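# Rework batch: follow the work order with boards and cases

## Task

The batch is being reworked: carry out what the work order (reference image named manual) calls for, where 1 stands for the green board and R for the white tray. The second green board has to stay in the black board rack. The things that hold items upright, and the caps, stay off the green cases. Nothing beyond what the order asks for may go into the places it fills. No board may be dropped, and the cases must end up next to each other.

## Robot and tools

Robot: two arms on a table, left_arm (a left hand) and right_arm (a right hand), each with five fingers driven by six motors. Base positions in the scene frame: left_arm (-0.003, +0.387, 0) m, right_arm (+0.063, -0.463, 0) m, both turned only slightly about z. A camera stand stands behind the arms. Cameras: cam_high, cam_low, cam_left_wrist, cam_right_wrist, each 672x504.

Scene frame: origin at table-top height midway between the nominal bases; +x out over the table, +z up, left_arm on the +y side. Image left/right does not match arm names. Positions, orientations (quat_wxyz) and velocities in results use this frame, and offsets use its axes, with each arm rotating about its own Hand target position.

Hand point: a spot 0.05 m in front of the palm and 0.15 m from the wrist flange along the fingers. Its +z runs along straight fingers, +y out of the palm, +x across the palm away from the thumb on the right hand (toward the thumb on the left hand). Straight fingers extend 0.06-0.07 m past the point and sit 0.06 m behind it along -y. A wrist bracket on the little-finger side can strike things, and with level fingers the wrist may hang up to 0.11 m (palm down) or 0.23 m (palm up) below the point. A thumb turned in front of the palm lets the hand wrap objects 0.035-0.065 m thick, or a handle down to about 0.025 m.

A row is 28 numbers, all in [-1, 1], always both arms: left dx, dy, dz, rx, ry, rz, then left little, ring, middle, index, thumb_bend, thumb_turn, force_limit, speed; then the same 14 for the right arm. Pose numbers are offsets, not poses: they count from that arm's Hand target as it stood when the action (or move) began, never from the previous row, so resending an offset moves further. Scale: 1.0 = 0.6 m or 180 degrees; rx, ry, rz form a single rotation vector. Six zeros re-command the current Hand target. Finger targets: -1 open/straight, +1 closed; thumb_turn -1 beside the palm, +1 opposite the fingers. force_limit runs linearly from about 0 N (-1) to 10 N (+1), 15 N for the two thumb motors; speed rises linearly to full at +0.48 (a full stroke then takes 0.49 s). Use speed -0.94 or lower for a gentle grip. To leave a hand unchanged, repeat the last eight hand numbers you sent; if none sent yet, use hand_measured plus hand_force_limit and hand_speed.

execute_actions(actions, cameras): actions is a list of actions, each a list of up to 15 rows (one per 1/30 s); a short action keeps its final row. An empty list returns images. cameras: list of names, ["all"], or [].

move(target, speed, blend, stop_force, zero, blocking, cameras): target is one 28-number row or up to 15 rows, all offsets from the same starting Hand targets. speed is path top speed in m/s, 0.002-3.6, default 0.25 (turns up to twice that in rad/s), one value or one per target. blend in m rounds corners of a list; 0 stops at each. stop_force in N (3-120, both arms) ends an arm's path when its wrist sensor feels that much push against its travel; unreliable while the hand turns, and omit it when backing off a contact. zero (default true) re-zeroes before the move. blocking=false returns after 0.5 s while the move runs (not with stop_force). Moves last 0.5-10 s and do not avoid obstacles or the other arm. The result adds a move: line, e.g. done, off_target, moving, held, fault, plus limits such as paced or held.

wait(seconds 0-10), stop() brakes a running move, zoom_image(camera, region [x0,y0,x1,y1], at most 504 per side) enlarges the latest image, show_instructions() shows the reference images, zero_wrist_force(arm) re-zeroes a sensor, finished_scene(scene=1) ends the scene for good.

Results: Hand target is the last commanded pose after clipping (orientation is clipped to 32 degrees from the measured one each step); the hand may rest short of it, and the next command re-requests it. Joint positions and torques, Wrist force/torque in the end effector's axes (plus a peak line), hand_measured, hand_stopped_by (moving, target, force, stalled, fault) and hand_load_n (positive when pushed open; near 0 after a lost grip), all in motor order. MOTOR HOT warns of heating.

Avoid: a net force near 150 N or joint contact torque over limits (130 N m big joints, 24.3 N m wrists) stops the arm for 10 s; 85 C motors brake it for 30-60 s. A clearance check holds back arm motions that bring the arms together, but contact between arms can still fail the scene. Do not drive targets past firm contact, move fast into things, pass near an arm's own base, drop boards, release moving parts, or let anything leave the table. Loose objects may get nudged now and then.

Each tool is called after "Request:" as name([rows], argument=value, ...), one row to a line, values as JSON.

Reference images:

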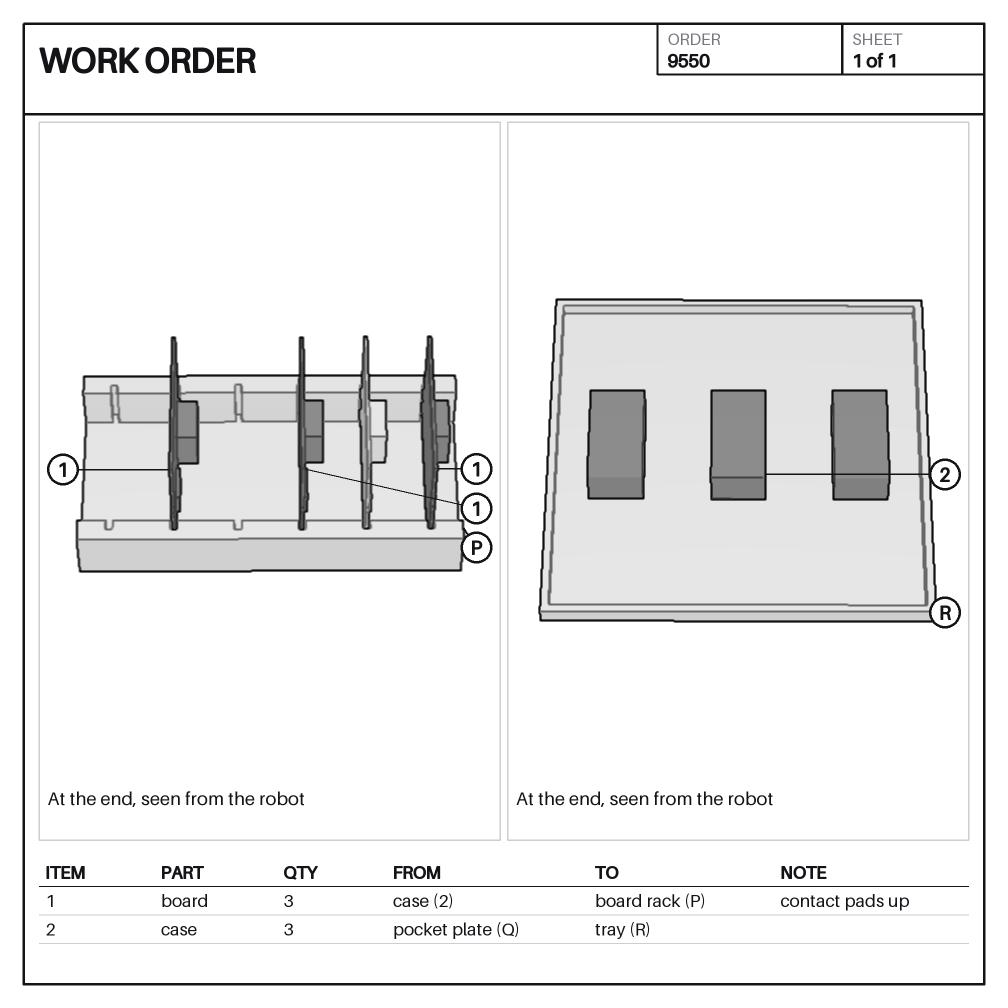

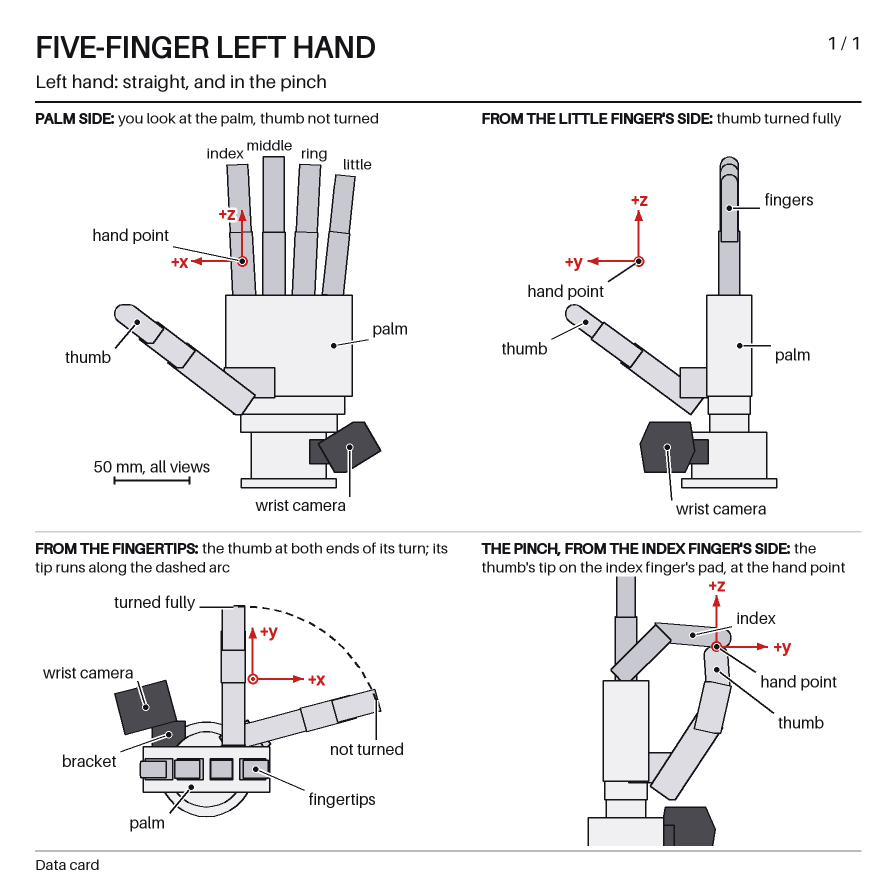

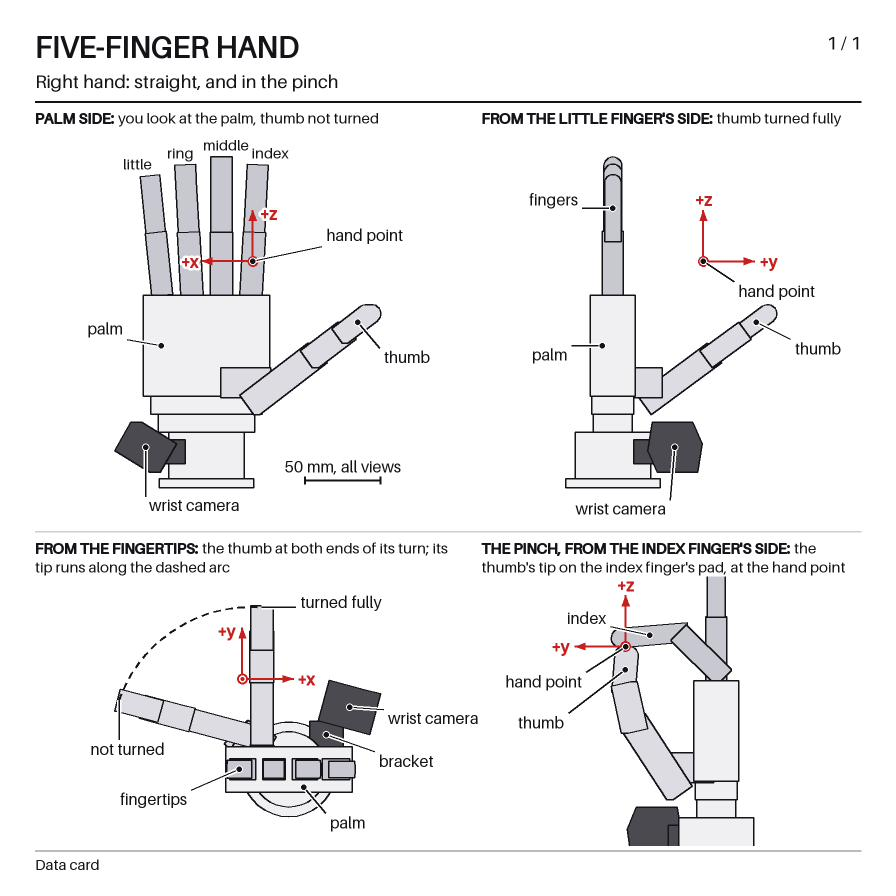

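## Session

Request:
execute_actions(actions=[], cameras=["all"])

Scene clock: 0.00 s.
left_arm: end_effector_position=(+0.4966, +0.4584, +0.1119) hand_measured=(-1.000, -1.000, -1.000, -1.000, -1.000, -1.000) hand_load_n=(+0.0, +0.0, +0.0, +0.0, +0.0, +0.0) hand_stopped_by=(target, target, target, target, target, target) hand_force_limit=0.00 hand_speed=-0.80 end_effector_quat_wxyz=(-0.018, +0.903, +0.032, -0.428) | right_arm: end_effector_position=(+0.4208, -0.4409, +0.3012) hand_measured=(-1.000, -1.000, -1.000, -1.000, -1.000, -1.000) hand_load_n=(+0.0, +0.0, +0.0, +0.0, +0.0, +0.0) hand_stopped_by=(target, target, target, target, target, target) hand_force_limit=0.00 hand_speed=-0.80 end_effector_quat_wxyz=(-0.105, +0.344, +0.933, +0.011)
Joint positions: left_arm=[3.495 -2.635 -0.887 1.104 -1.87 1.749] | right_arm=[-0.475 -1.51 1.644 1.648 1.574 -1.341]
Joint velocities: within noise
Joint torques (N m): no reading
Wrist force (N): no reading
Wrist torque (N m): no reading
Wrist force, peak (N): no reading
Hand target: left_arm +0.4966, +0.4584, +0.1119; -0.018, +0.903, +0.032, -0.428 | right_arm +0.4208, -0.4409, +0.3012; -0.105, +0.344, +0.933, +0.011

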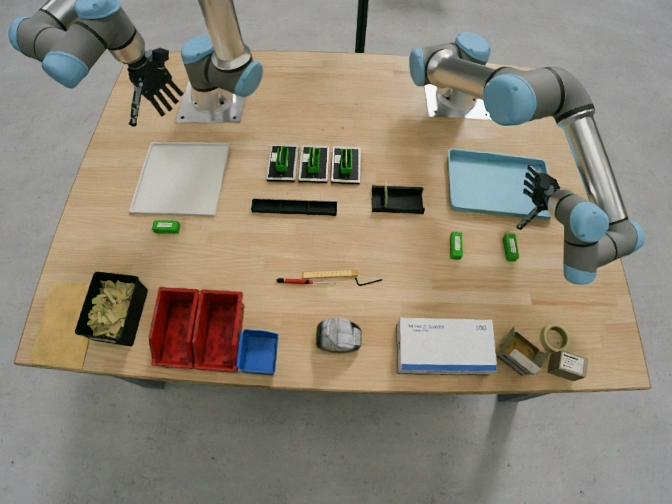

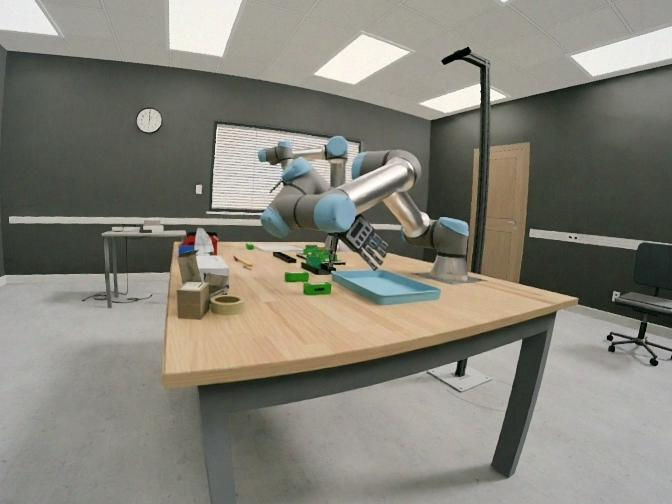

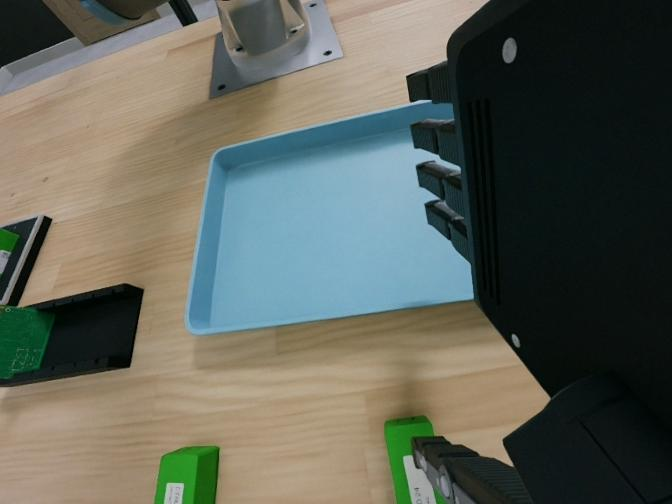

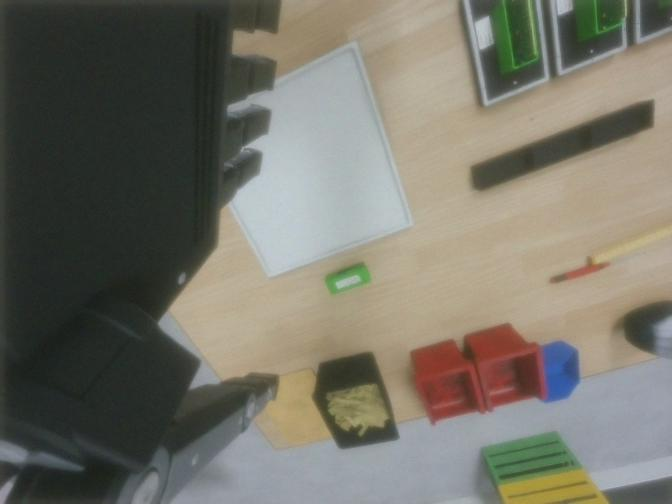

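Request:
zoom_image(camera="cam_high", region=[240, 130, 450, 290])

Request:
zoom_image(camera="cam_high", region=[100, 120, 350, 310])

Request:
zoom_image(camera="cam_low", region=[240, 200, 400, 320])

Request:
zoom_image(camera="cam_high", region=[400, 130, 640, 300])

Scaled by 2.400 from the camera's 672x504 image, which has a finer 960x720 frame.

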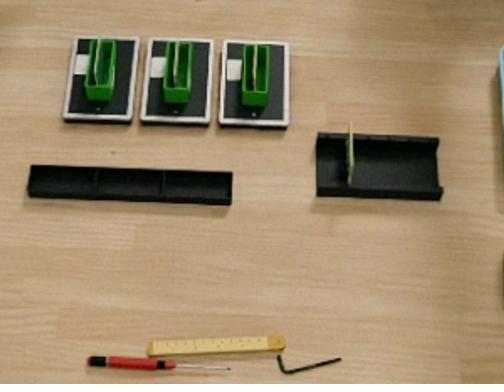

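Scaled by 2.016 from the camera's 672x504 image, which has a finer 960x720 frame.

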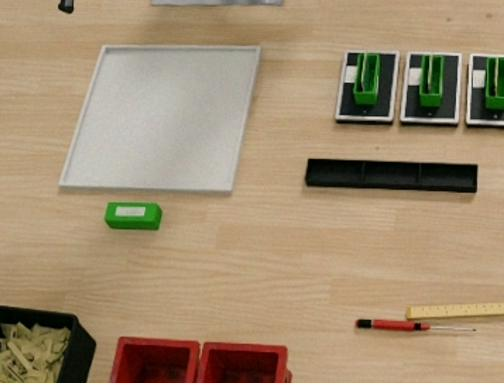

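Scaled by 3.150 from the camera's 672x504 image, which has a finer 960x720 frame.

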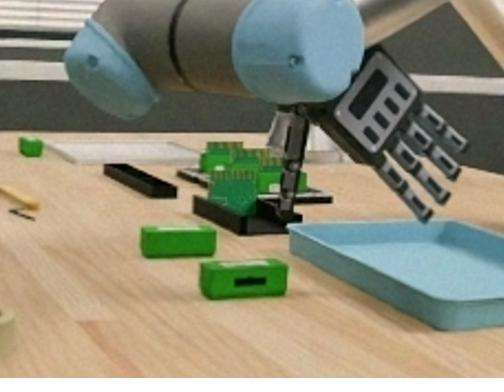

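Scaled by 2.100 from the camera's 672x504 image, which has a finer 960x720 frame.

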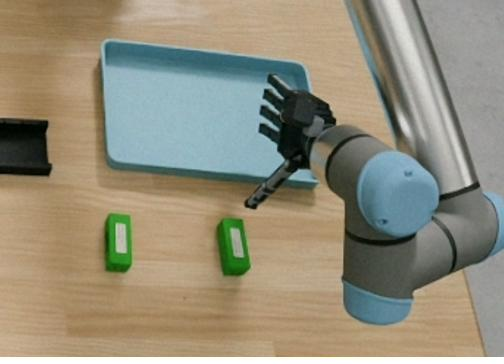

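Request:
move(target=[0,0,0.25,0,0,0,-1,-1,-1,-1,-1,-1,0,-0.8,-0.25,0.35,0.2,0,0,0,-1,-1,-1,-1,-1,-1,0,-0.8], cameras=["all"])

Scene clock: 100.97 s.
left_arm: end_effector_position=(+0.4966, +0.4584, +0.2619) hand_measured=(-1.000, -1.000, -1.000, -1.000, -1.000, -1.000) hand_load_n=(+0.0, +0.0, +0.0, +0.0, +0.0, +0.0) hand_stopped_by=(target, target, target, target, target, target) hand_force_limit=0.00 hand_speed=-0.80 end_effector_quat_wxyz=(-0.018, +0.903, +0.032, -0.428) | right_arm: end_effector_position=(+0.2708, -0.2309, +0.4212) hand_measured=(-1.000, -1.000, -1.000, -1.000, -1.000, -1.000) hand_load_n=(+0.0, +0.0, +0.0, +0.0, +0.0, +0.0) hand_stopped_by=(target, target, target, target, target, target) hand_force_limit=0.00 hand_speed=-0.80 end_effector_quat_wxyz=(-0.105, +0.344, +0.933, +0.011)
Joint positions: left_arm=[3.495 -2.519 -0.718 0.819 -1.87 1.749] | right_arm=[0.235 -1.705 1.512 1.927 1.436 -0.642]
Joint torques (N m): left_arm=[-10.75 46.61 29 -4.95 -1.42 -2.37] | right_arm=[13.7 -6.33 -33.3 4.4 1.5 2.09]
Wrist force (N): left_arm=[-0.1 0.2 -0.6] | right_arm=[0.0 0.0 0.2]
Wrist torque (N m): left_arm=[0.07 0.03 0.03] | right_arm=[0.01 0.00 -0.02]
Wrist force, peak (N): left_arm=[0.8 0.3 0.5] | right_arm=[-1.4 -0.3 0.3]
Hand target: left_arm +0.4966, +0.4584, +0.2619; -0.018, +0.903, +0.032, -0.428 | right_arm +0.2708, -0.2309, +0.4212; -0.105, +0.344, +0.933, +0.011
Off the commanded pose: left_arm 0.000 m, 0 deg | right_arm 0.000 m, 0 deg.
move: done

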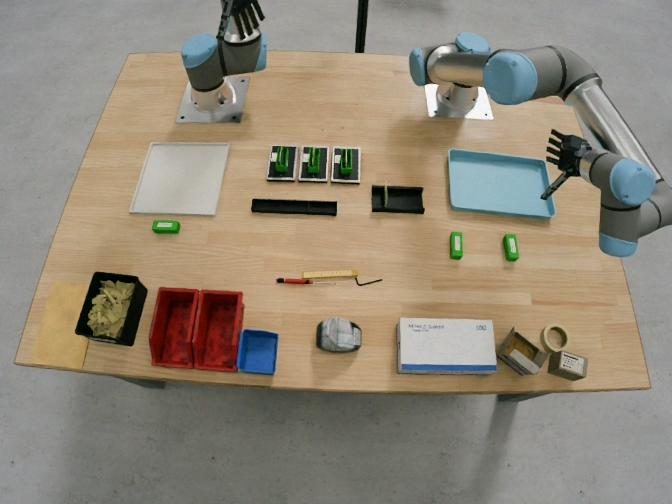

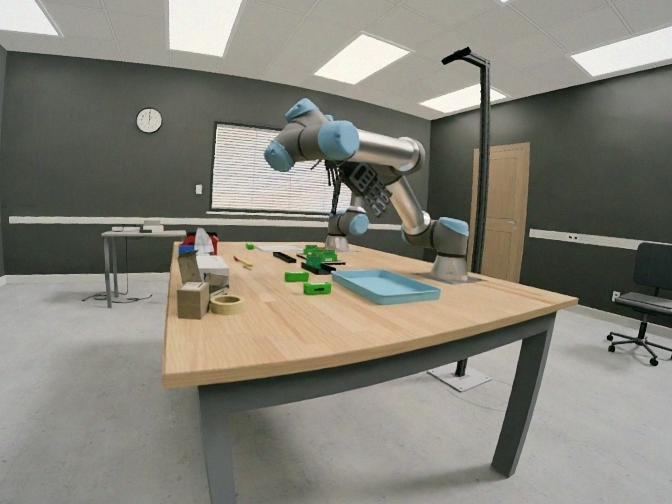

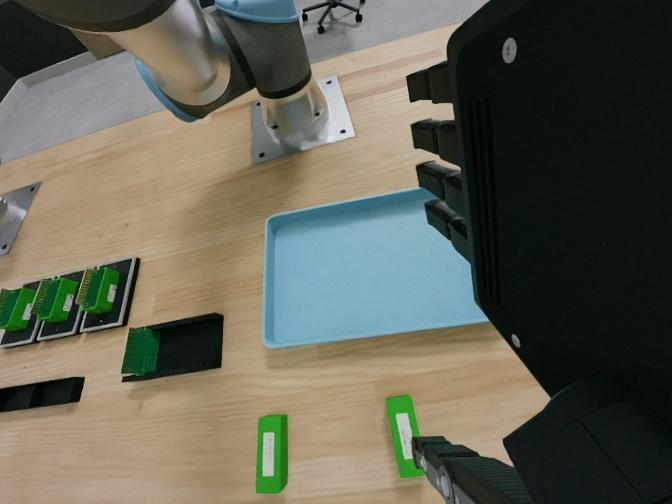

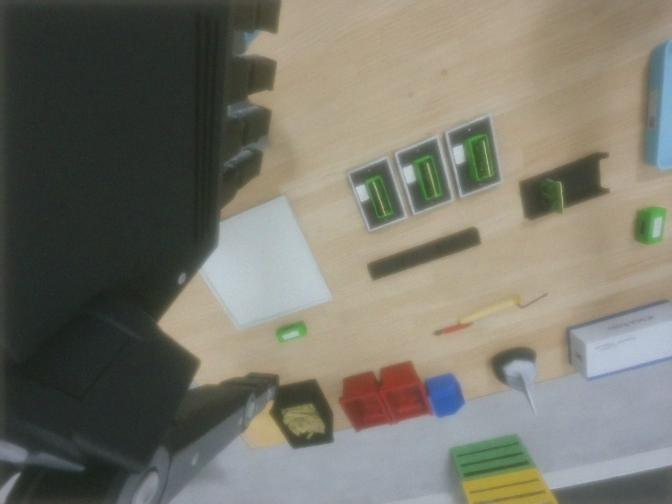

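Request:
zoom_image(camera="cam_right_wrist", region=[330, 90, 530, 240])

Request:
zoom_image(camera="cam_right_wrist", region=[500, 120, 672, 250])

Request:
zoom_image(camera="cam_left_wrist", region=[0, 230, 300, 440])

Scaled by 2.520 from the camera's 672x504 image, which has a finer 960x720 frame.

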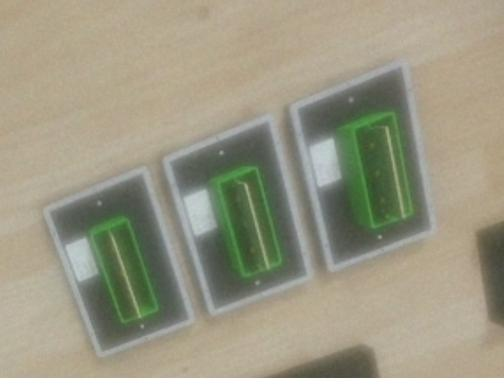

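Scaled by 2.930 from the camera's 672x504 image, which has a finer 960x720 frame.

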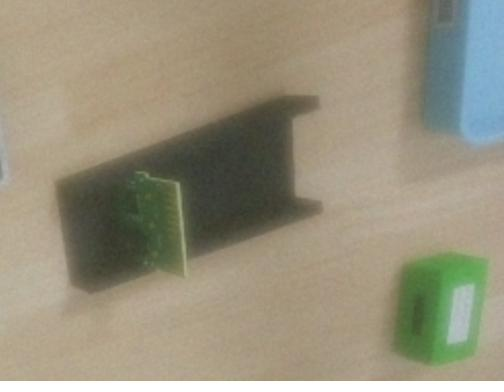

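Scaled by 1.680 from the camera's 672x504 image, which has a finer 960x720 frame.

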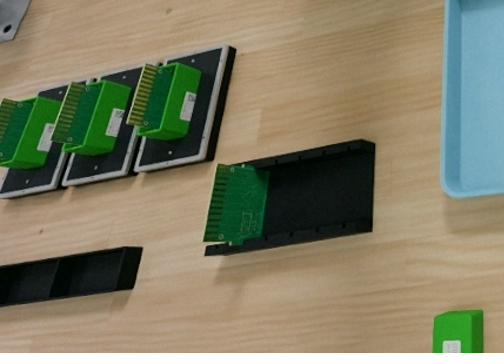

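Request:
move(target=[-0.328,-0.514,0.23,0.372,0.199,0.806,-1,-1,-1,-1,-1,-1,0,-0.8,0.132,-0.4485,0,-0.010,0.207,-0.738,-1,-1,-1,-1,-1,-1,0,-0.8], cameras=["all"])

Scene clock: 137.87 s.
left_arm: end_effector_position=(+0.2998, +0.1500, +0.3999) hand_measured=(-1.000, -1.000, -1.000, -1.000, -1.000, -1.000) hand_load_n=(+0.0, +0.5, +0.0, +0.0, +0.0, +0.0) hand_stopped_by=(target, target, target, target, target, target) hand_force_limit=0.00 hand_speed=-0.80 end_effector_quat_wxyz=(+0.001, +0.000, +0.966, -0.259) | right_arm: end_effector_position=(+0.3500, -0.5000, +0.4212) hand_measured=(-1.000, -1.000, -1.000, -1.000, -1.000, -1.000) hand_load_n=(+0.0, +0.0, +0.0, +0.0, +0.0, +0.0) hand_stopped_by=(target, target, target, target, target, target) hand_force_limit=0.00 hand_speed=-0.80 end_effector_quat_wxyz=(-0.259, +0.966, -0.001, +0.000)
Joint positions: left_arm=[3.019 -1.712 -1.253 1.449 -1.05 -1.678] | right_arm=[-0.739 -1.543 1.43 2.055 1.193 0.76]
Joint torques (N m): left_arm=[-10.81 12.95 29.08 -0.24 -0.28 -1.83] | right_arm=[-12.66 -12.8 -32.63 0.91 -1.87 2.2]
Wrist force (N): left_arm=[-0.9 2.1 0.8] | right_arm=[0.2 1.0 0.2]
Wrist torque (N m): left_arm=[0.19 0.03 -0.02] | right_arm=[0.11 -0.04 0.00]
Wrist force, peak (N): left_arm=[-1.0 2.5 0.7] | right_arm=[0.3 1.5 -0.2]
Hand target: left_arm +0.2998, +0.1500, +0.3999; +0.001, +0.000, +0.966, -0.259 | right_arm +0.3500, -0.5000, +0.4212; -0.259, +0.966, -0.001, +0.000
Off the commanded pose: left_arm 0.000 m, 0 deg | right_arm 0.000 m, 0 deg.
move: done

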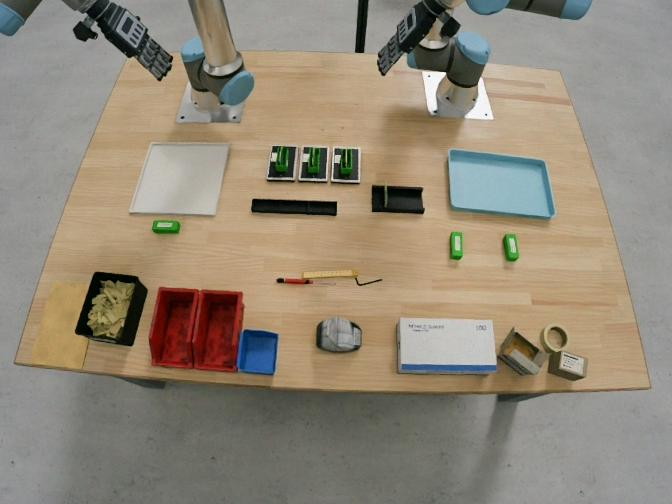

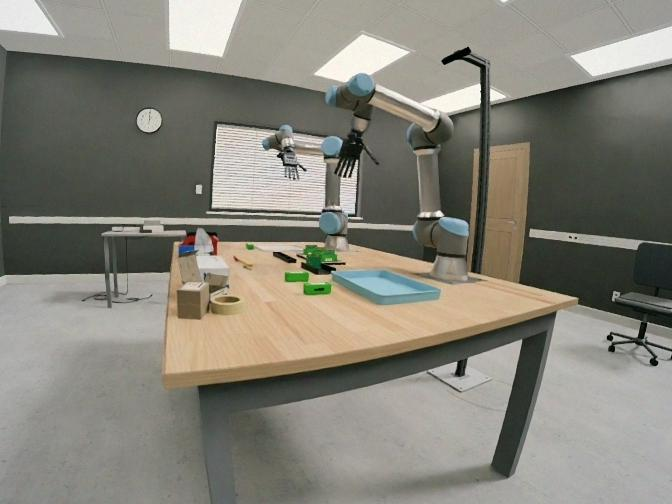

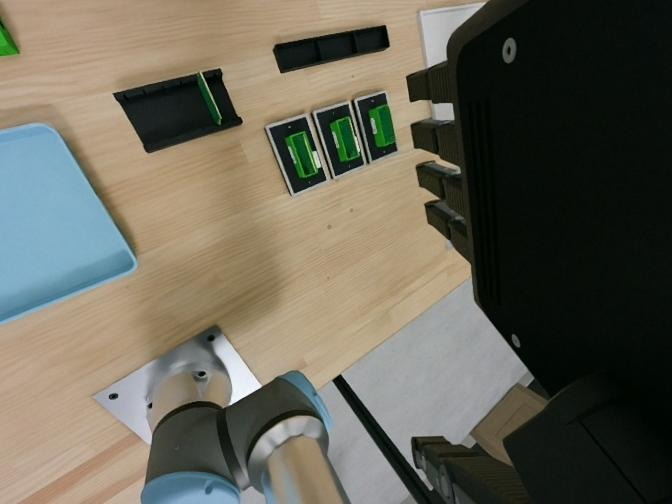

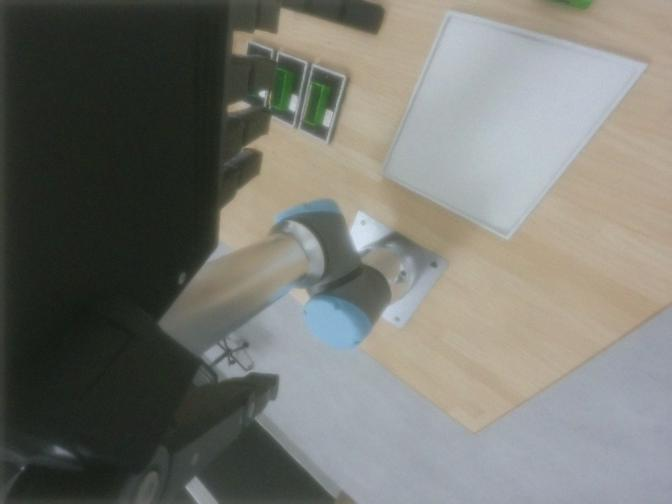

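Request:
execute_actions([
  [[0,0,0,0,0,0,-1,-1,0,0,-1,1,-0.6,0.2,0,0,0,0,0,0,-1,-1,0.5,0.5,-1,1,-0.6,0.2]],
  [[0,0,0,0,0,0,-1,-1,0,0,-1,1,-0.6,0.2,0,0,0,0,0,0,-1,-1,0.5,0.5,-1,1,-0.6,0.2]],
], cameras=["cam_left_wrist","cam_right_wrist"])

Scene clock: 149.10 s.
left_arm: end_effector_position=(+0.2998, +0.1500, +0.3999) hand_measured=(-1.000, -1.000, +0.000, +0.000, -1.000, +1.000) hand_load_n=(+0.0, +0.0, +0.0, +0.0, +0.0, +0.0) hand_stopped_by=(target, target, target, target, target, target) hand_force_limit=-0.60 hand_speed=0.20 end_effector_quat_wxyz=(+0.001, +0.000, +0.966, -0.259) | right_arm: end_effector_position=(+0.3500, -0.5000, +0.4212) hand_measured=(-1.000, -1.000, +0.500, +0.500, -1.000, +1.000) hand_load_n=(+0.0, +0.0, +0.5, +0.0, +0.0, +0.0) hand_stopped_by=(target, target, target, target, target, target) hand_force_limit=-0.60 hand_speed=0.20 end_effector_quat_wxyz=(-0.259, +0.966, -0.001, +0.000)
Joint positions: left_arm=[3.019 -1.712 -1.253 1.449 -1.05 -1.678] | right_arm=[-0.739 -1.543 1.43 2.055 1.193 0.761]
Joint torques (N m): left_arm=[-10.1 14.88 26.66 -1.95 1.86 -2.05] | right_arm=[-12.31 -13.13 -26.72 1.8 -0.05 1.87]
Wrist force (N): left_arm=[-0.8 2.3 1.1] | right_arm=[0.2 0.9 0.3]
Wrist torque (N m): left_arm=[0.20 0.05 -0.04] | right_arm=[0.09 -0.05 0.00]
Wrist force, peak (N): left_arm=[-0.9 2.5 1.1] | right_arm=[0.4 1.3 0.2]
Hand target: left_arm +0.2998, +0.1500, +0.3999; +0.001, +0.000, +0.966, -0.259 | right_arm +0.3500, -0.5000, +0.4212; -0.259, +0.966, -0.001, +0.000
Off the commanded pose: left_arm 0.000 m, 0 deg | right_arm 0.000 m, 0 deg.
Images, in order (width x height): cam_left_wrist 672x504, cam_right_wrist 672x504.

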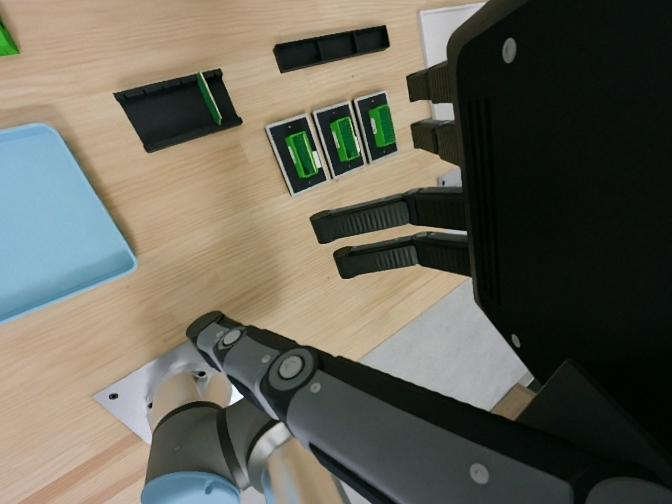

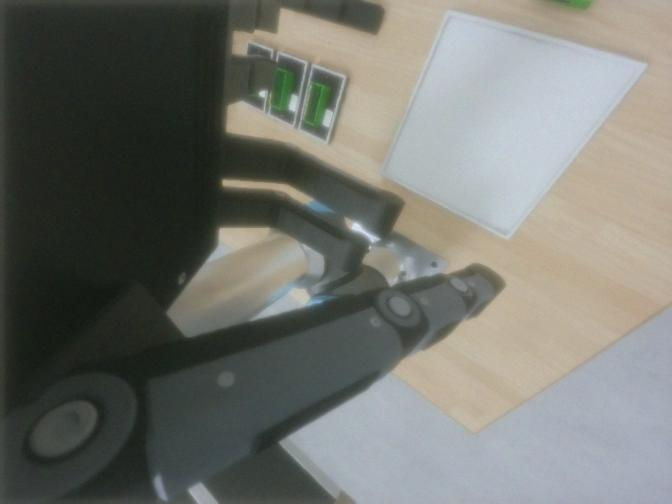

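Request:
execute_actions([
  [[0,0,0,0,0,0,-1,-1,0,0,0,1,-0.6,0.2,0,0,0,0,0,0,-1,-1,0.5,0.5,-0.4,1,-0.8,-0.5]],
  [[0,0,0,0,0,0,-1,-1,0,0,0,1,-0.6,0.2,0,0,0,0,0,0,-1,-1,0.5,0.5,-0.4,1,-0.8,-0.5]],
], cameras=["cam_left_wrist","cam_right_wrist"])

Request:
execute_actions([
  [[0,0,0,0,0,0,-1,-1,0,0.6,0,1,-0.8,-0.7,0,0,0,0,0,0,-1,-1,0.5,0.5,0.2,1,-0.8,-0.7]],
  [[0,0,0,0,0,0,-1,-1,0,0.6,0,1,-0.8,-0.7,0,0,0,0,0,0,-1,-1,0.5,0.5,0.2,1,-0.8,-0.7]],
  [[0,0,0,0,0,0,-1,-1,0,0.6,0,1,-0.8,-0.7,0,0,0,0,0,0,-1,-1,0.5,0.5,0.2,1,-0.8,-0.7]],
], cameras=["cam_left_wrist","cam_right_wrist"])

Scene clock: 159.13 s.
left_arm: end_effector_position=(+0.2998, +0.1500, +0.3999) hand_measured=(-1.000, -1.000, +0.000, +0.000, +0.000, +1.000) hand_load_n=(+0.0, +0.0, +0.0, +0.0, +0.0, +0.0) hand_stopped_by=(target, target, target, target, target, target) hand_force_limit=-0.60 hand_speed=0.20 end_effector_quat_wxyz=(+0.001, +0.000, +0.966, -0.259) | right_arm: end_effector_position=(+0.3500, -0.5000, +0.4212) hand_measured=(-1.000, -1.000, +0.500, +0.500, -0.458, +1.000) hand_load_n=(+0.0, +0.0, +0.5, +0.0, +2.5, +0.0) hand_stopped_by=(target, target, target, target, force, target) hand_force_limit=-0.80 hand_speed=-0.50 end_effector_quat_wxyz=(-0.259, +0.966, -0.001, +0.000)
Joint positions: left_arm=[3.019 -1.712 -1.253 1.449 -1.05 -1.678] | right_arm=[-0.739 -1.543 1.43 2.055 1.193 0.761]
Joint torques (N m): left_arm=[-7.74 14.4 19.09 -4.19 1.78 -2.23] | right_arm=[-8.76 -14.32 -6.98 4.55 1 1.65]
Wrist force (N): left_arm=[-0.9 2.3 0.9] | right_arm=[0.2 0.9 0.1]
Wrist torque (N m): left_arm=[0.21 0.06 -0.05] | right_arm=[0.11 -0.05 0.00]
Wrist force, peak (N): left_arm=[-1.2 2.6 0.8] | right_arm=[-0.2 1.5 0.1]
Hand target: left_arm +0.2998, +0.1500, +0.3999; +0.001, +0.000, +0.966, -0.259 | right_arm +0.3500, -0.5000, +0.4212; -0.259, +0.966, -0.001, +0.000
Off the commanded pose: left_arm 0.000 m, 0 deg | right_arm 0.000 m, 0 deg.
Images, in order (width x height): cam_left_wrist 672x504, cam_right_wrist 672x504.

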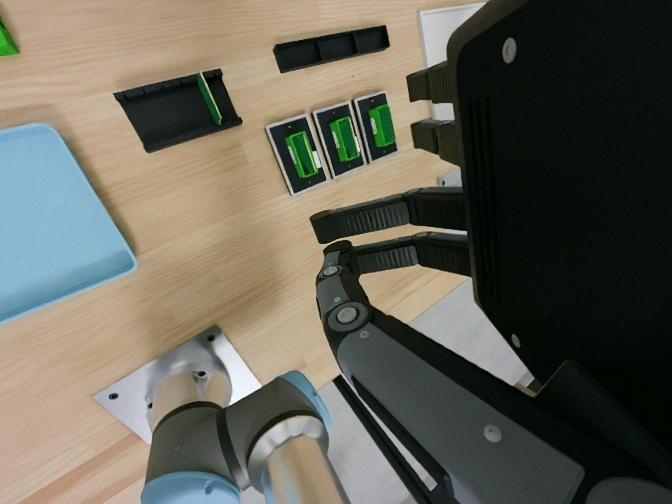

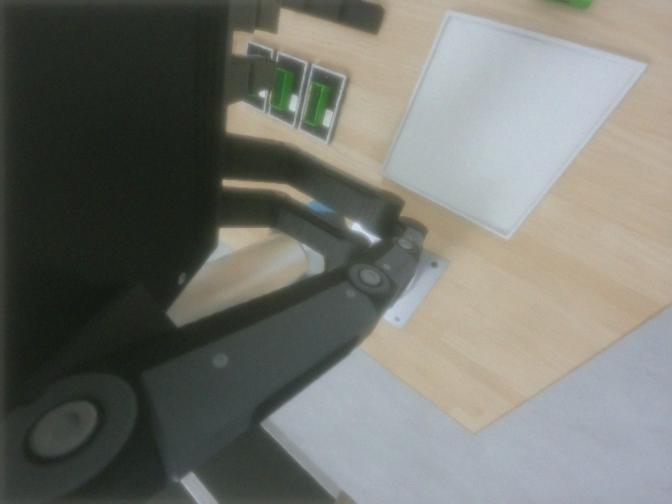

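Scene clock: 160.83 s.
left_arm: end_effector_position=(+0.2998, +0.1500, +0.3999) hand_measured=(-1.000, -1.000, +0.000, +0.244, +0.000, +1.000) hand_load_n=(+0.0, +0.0, +0.0, +9.0, +1.5, -0.5) hand_stopped_by=(target, target, target, force, target, target) hand_force_limit=-0.80 hand_speed=-0.70 end_effector_quat_wxyz=(+0.001, +0.000, +0.966, -0.259) | right_arm: end_effector_position=(+0.3500, -0.5000, +0.4212) hand_measured=(-1.000, -1.000, +0.500, +0.500, -0.458, +1.000) hand_load_n=(+0.0, +0.0, +0.5, +0.0, +2.0, +0.5) hand_stopped_by=(target, target, target, target, force, target) hand_force_limit=-0.80 hand_speed=-0.70 end_effector_quat_wxyz=(-0.259, +0.966, -0.001, +0.000)
Joint positions: left_arm=[3.019 -1.712 -1.253 1.449 -1.05 -1.678] | right_arm=[-0.739 -1.543 1.43 2.055 1.193 0.761]
Joint torques (N m): left_arm=[-6.96 16.03 16.16 -4.28 1.81 -1.97] | right_arm=[-6.83 -16.49 -6.53 4.32 0.96 1.35]
Wrist force (N): left_arm=[-1.1 1.9 1.1] | right_arm=[0.2 1.1 0.2]
Wrist torque (N m): left_arm=[0.14 0.09 -0.04] | right_arm=[0.14 -0.05 0.00]
Wrist force, peak (N): left_arm=[-1.2 2.3 1.1] | right_arm=[0.0 1.3 0.3]
Hand target: left_arm +0.2998, +0.1500, +0.3999; +0.001, +0.000, +0.966, -0.259 | right_arm +0.3500, -0.5000, +0.4212; -0.259, +0.966, -0.001, +0.000
Off the commanded pose: left_arm 0.000 m, 0 deg | right_arm 0.000 m, 0 deg.
Images, in order (width x height): cam_left_wrist 672x504, cam_right_wrist 672x504.

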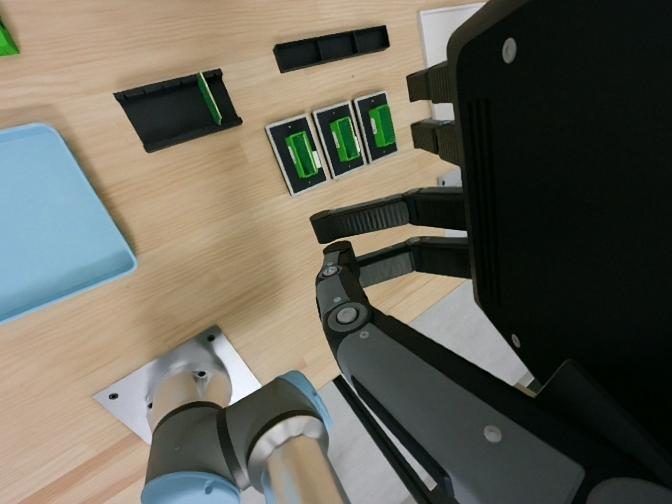

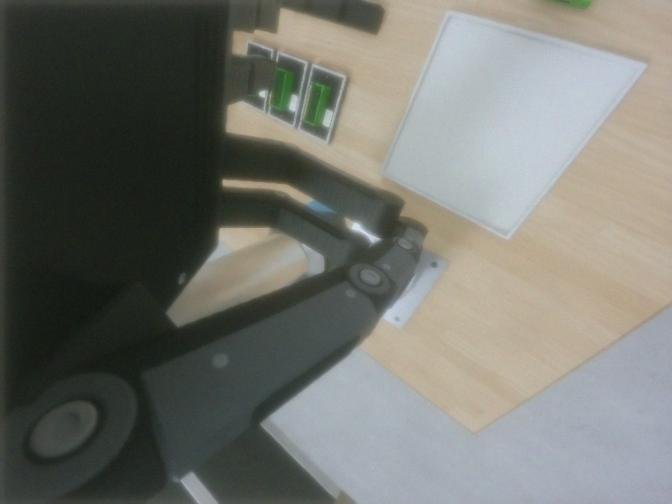

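Request:
move(target=[0,-0.25,-0.25,0,0,0,-1,-1,-1,-1,-1,1,0,-0.2,0,0,0,0,0,0,-1,-1,-1,-1,-1,1,0,-0.2], cameras=["all"])

Scene clock: 180.00 s.
left_arm: end_effector_position=(+0.2998, +0.0000, +0.2500) hand_measured=(-1.000, -1.000, -1.000, -1.000, -1.000, +1.000) hand_load_n=(+0.0, +0.0, +0.0, +0.0, +0.0, +0.0) hand_stopped_by=(target, target, target, target, target, target) hand_force_limit=0.00 hand_speed=-0.20 end_effector_quat_wxyz=(+0.001, +0.000, +0.966, -0.259) | right_arm: end_effector_position=(+0.3500, -0.5000, +0.4212) hand_measured=(-1.000, -1.000, -1.000, -1.000, -1.000, +1.000) hand_load_n=(+0.0, +0.0, +0.0, +0.0, +0.0, +0.0) hand_stopped_by=(target, target, target, target, target, target) hand_force_limit=0.00 hand_speed=-0.20 end_effector_quat_wxyz=(-0.259, +0.966, -0.001, +0.000)
Joint positions: left_arm=[2.649 -1.918 -1.327 1.927 -1.108 -2.093] | right_arm=[-0.739 -1.543 1.43 2.055 1.193 0.761]
Joint torques (N m): left_arm=[-11.71 25.28 29.9 -0.19 -0.55 -2.21] | right_arm=[-3.22 -16.35 -9.18 4.46 0.54 1.01]
Wrist force (N): left_arm=[-1.0 2.3 0.5] | right_arm=[0.2 1.1 0.2]
Wrist torque (N m): left_arm=[0.20 0.03 -0.02] | right_arm=[0.12 -0.04 0.00]
Wrist force, peak (N): left_arm=[-1.0 2.7 1.2] | right_arm=[0.3 1.3 0.1]
Hand target: left_arm +0.2998, +0.0000, +0.2499; +0.001, +0.000, +0.966, -0.259 | right_arm +0.3500, -0.5000, +0.4212; -0.259, +0.966, -0.001, +0.000
Off the commanded pose: left_arm 0.000 m, 0 deg | right_arm 0.000 m, 0 deg.
move: done

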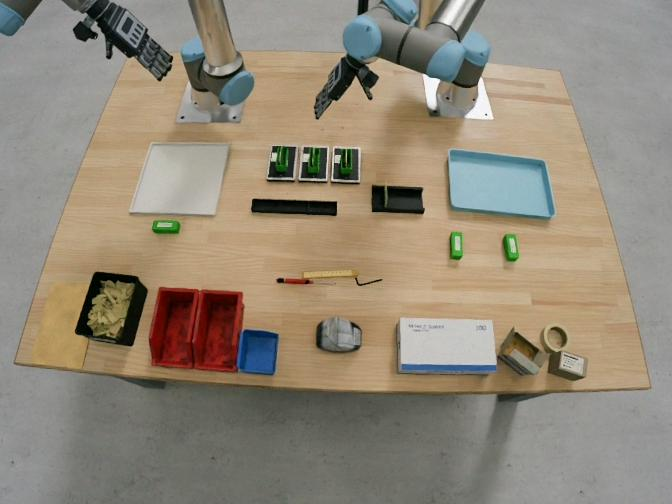

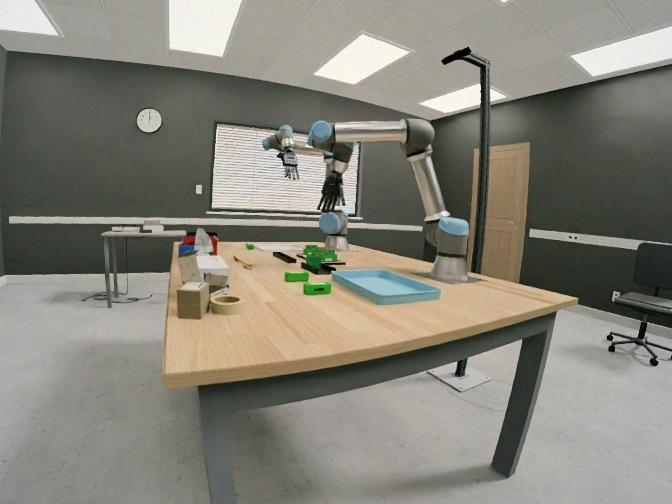

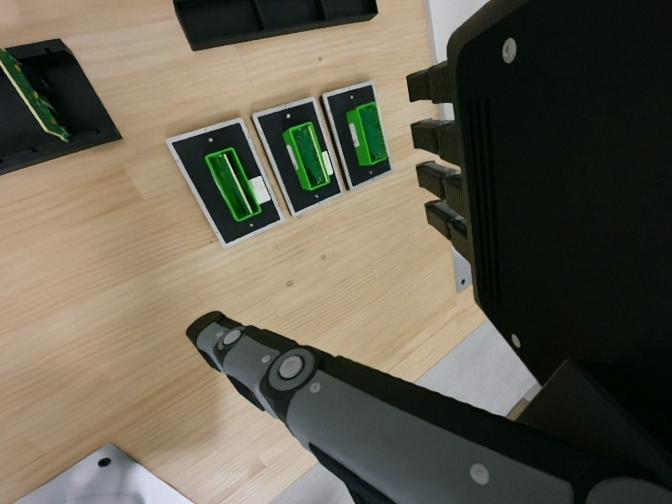

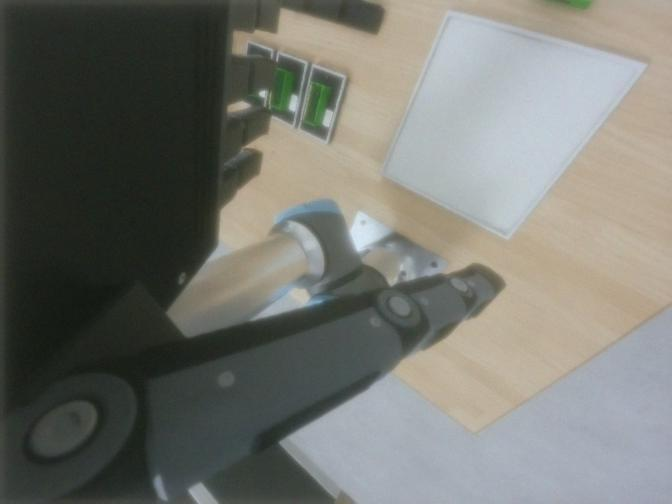

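Request:
move(target=[0,0.16667,0,0,0,0,-1,-1,-1,-1,-1,1,0,-0.2,0,0,0,0,0,0,-1,-1,-1,-1,-1,1,0,-0.2], cameras=["cam_left_wrist"])

Request:
move(target=[-0.16667,0,0,0,0,0,-1,-1,-1,-1,-1,1,0,-0.2,0,0,0,0,0,0,-1,-1,-1,-1,-1,1,0,-0.2], cameras=["cam_left_wrist"])

Request:
move(target=[0,0,0.25,0,0,0,-1,-1,-1,-1,-1,1,0,-0.2,0,0,0,0,0,0,-1,-1,-1,-1,-1,1,0,-0.2], cameras=["cam_left_wrist"])

Scene clock: 210.07 s.
left_arm: end_effector_position=(+0.2998, +0.0999, +0.2499) hand_measured=(-1.000, -1.000, -1.000, -1.000, -1.000, +1.000) hand_load_n=(+0.0, +0.0, +0.0, +0.0, +0.0, +0.0) hand_stopped_by=(target, target, target, target, target, target) hand_force_limit=0.00 hand_speed=-0.20 end_effector_quat_wxyz=(+0.001, +0.000, +0.966, -0.259) | right_arm: end_effector_position=(+0.3500, -0.5000, +0.4212) hand_measured=(-1.000, -1.000, -1.000, -1.000, -1.000, +1.000) hand_load_n=(+0.0, +0.0, +0.0, +0.0, +0.0, +0.0) hand_stopped_by=(target, target, target, target, target, target) hand_force_limit=0.00 hand_speed=-0.20 end_effector_quat_wxyz=(-0.259, +0.966, -0.001, +0.000)
Joint positions: left_arm=[2.881 -1.773 -1.545 1.88 -1.063 -1.835] | right_arm=[-0.739 -1.543 1.43 2.055 1.193 0.761]
Joint torques (N m): left_arm=[12.3 39.36 5.64 -4.08 2.01 1.66] | right_arm=[-0.19 -18.34 -13.49 4.03 -0.99 0.36]
Wrist force (N): left_arm=[-0.9 1.9 0.4] | right_arm=[0.2 1.3 0.2]
Wrist torque (N m): left_arm=[0.18 -0.01 -0.13] | right_arm=[0.16 -0.06 0.01]
Wrist force, peak (N): left_arm=[-1.0 3.4 0.2] | right_arm=[0.3 1.4 0.2]
Hand target: left_arm +0.2998, +0.1000, +0.2499; +0.001, +0.000, +0.966, -0.259 | right_arm +0.3500, -0.5000, +0.4212; -0.259, +0.966, -0.001, +0.000
Off the commanded pose: left_arm 0.000 m, 0 deg | right_arm 0.000 m, 0 deg.
move: done
Images, in order (width x height): cam_left_wrist 672x504.

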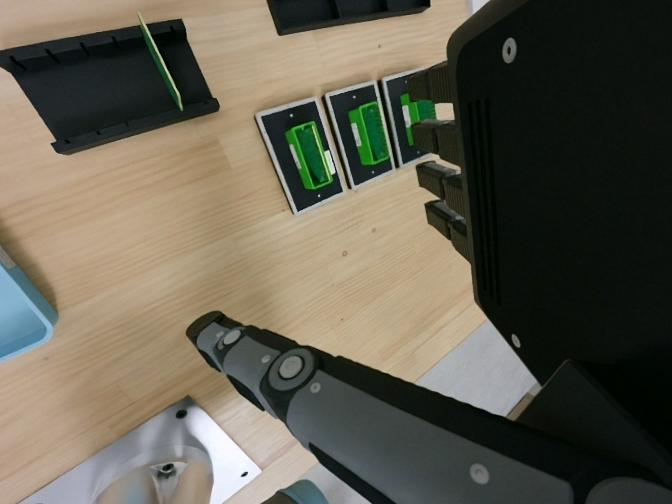

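Scene clock: 211.10 s.
left_arm: end_effector_position=(+0.1998, +0.1000, +0.2499) hand_measured=(-1.000, -1.000, -1.000, -1.000, -1.000, +1.000) hand_load_n=(+0.0, +0.0, +0.0, -0.5, +0.0, +0.0) hand_stopped_by=(target, target, target, target, target, target) hand_force_limit=0.00 hand_speed=-0.20 end_effector_quat_wxyz=(+0.001, +0.000, +0.966, -0.259) | right_arm: end_effector_position=(+0.3500, -0.5000, +0.4212) hand_measured=(-1.000, -1.000, -1.000, -1.000, -1.000, +1.000) hand_load_n=(+0.0, +0.0, +0.0, +0.0, +0.0, +0.0) hand_stopped_by=(target, target, target, target, target, target) hand_force_limit=0.00 hand_speed=-0.20 end_effector_quat_wxyz=(-0.259, +0.966, -0.001, +0.000)
Joint positions: left_arm=[2.801 -1.571 -1.759 1.935 -1.075 -1.926] | right_arm=[-0.739 -1.543 1.43 2.055 1.193 0.761]
Joint torques (N m): left_arm=[-10.73 28.7 7.59 0.16 -0.6 -2.36] | right_arm=[1.53 -18.4 -16.45 4.02 -1.36 0.3]
Wrist force (N): left_arm=[-1.0 2.0 0.8] | right_arm=[0.3 1.3 0.1]
Wrist torque (N m): left_arm=[0.21 0.07 -0.07] | right_arm=[0.16 -0.07 0.01]
Wrist force, peak (N): left_arm=[-2.2 2.3 0.5] | right_arm=[0.3 1.3 0.1]
Hand target: left_arm +0.1998, +0.1000, +0.2499; +0.001, +0.000, +0.966, -0.259 | right_arm +0.3500, -0.5000, +0.4212; -0.259, +0.966, -0.001, +0.000
Off the commanded pose: left_arm 0.000 m, 0 deg | right_arm 0.000 m, 0 deg.
move: done
Images, in order (width x height): cam_left_wrist 672x504.

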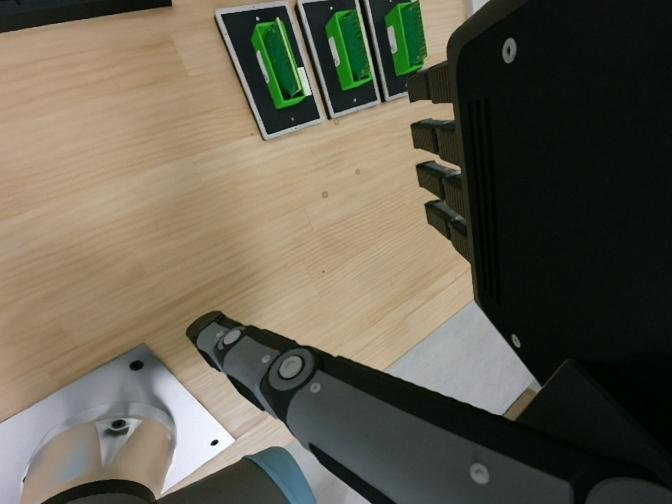

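Scene clock: 212.37 s.
left_arm: end_effector_position=(+0.1998, +0.1000, +0.3999) hand_measured=(-1.000, -1.000, -1.000, -1.000, -1.000, +1.000) hand_load_n=(+0.0, +0.0, +0.0, +0.0, +0.0, +0.0) hand_stopped_by=(target, target, target, target, target, target) hand_force_limit=0.00 hand_speed=-0.20 end_effector_quat_wxyz=(+0.001, +0.000, +0.966, -0.259) | right_arm: end_effector_position=(+0.3500, -0.5000, +0.4212) hand_measured=(-1.000, -1.000, -1.000, -1.000, -1.000, +1.000) hand_load_n=(+0.5, +0.0, +0.0, +0.0, +0.0, +0.5) hand_stopped_by=(target, target, target, target, target, target) hand_force_limit=0.00 hand_speed=-0.20 end_effector_quat_wxyz=(-0.259, +0.966, -0.001, +0.000)
Joint positions: left_arm=[2.801 -1.572 -1.373 1.55 -1.076 -1.926] | right_arm=[-0.739 -1.543 1.43 2.055 1.193 0.761]
Joint torques (N m): left_arm=[-12.03 9.12 29.21 -3.97 -0.51 1.84] | right_arm=[1.87 -17.99 -18.14 3.84 -1.62 0.31]
Wrist force (N): left_arm=[-1.1 2.1 0.5] | right_arm=[0.3 1.1 0.2]
Wrist torque (N m): left_arm=[0.20 0.07 -0.17] | right_arm=[0.13 -0.07 0.00]
Wrist force, peak (N): left_arm=[-1.0 3.1 1.4] | right_arm=[0.2 1.3 0.1]
Hand target: left_arm +0.1998, +0.1000, +0.3999; +0.001, +0.000, +0.966, -0.259 | right_arm +0.3500, -0.5000, +0.4212; -0.259, +0.966, -0.001, +0.000
Off the commanded pose: left_arm 0.000 m, 0 deg | right_arm 0.000 m, 0 deg.
move: done
Images, in order (width x height): cam_left_wrist 672x504.

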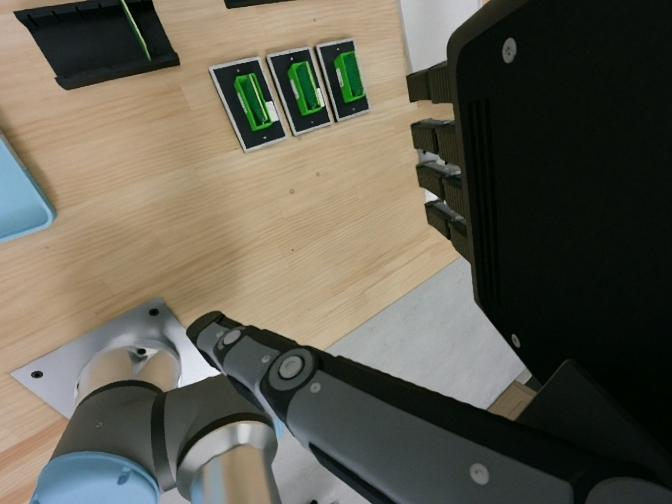

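Request:
zoom_image(camera="cam_left_wrist", region=[200, 20, 400, 170])

Scaled by 2.520 from the camera's 672x504 image, which has a finer 960x720 frame.

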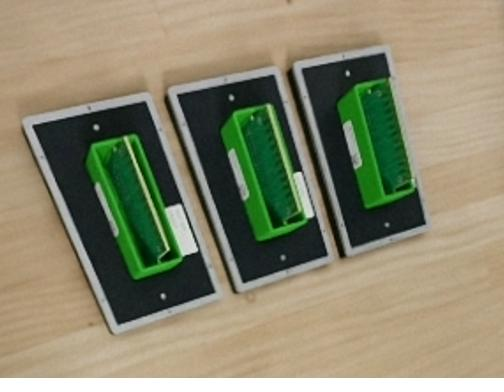

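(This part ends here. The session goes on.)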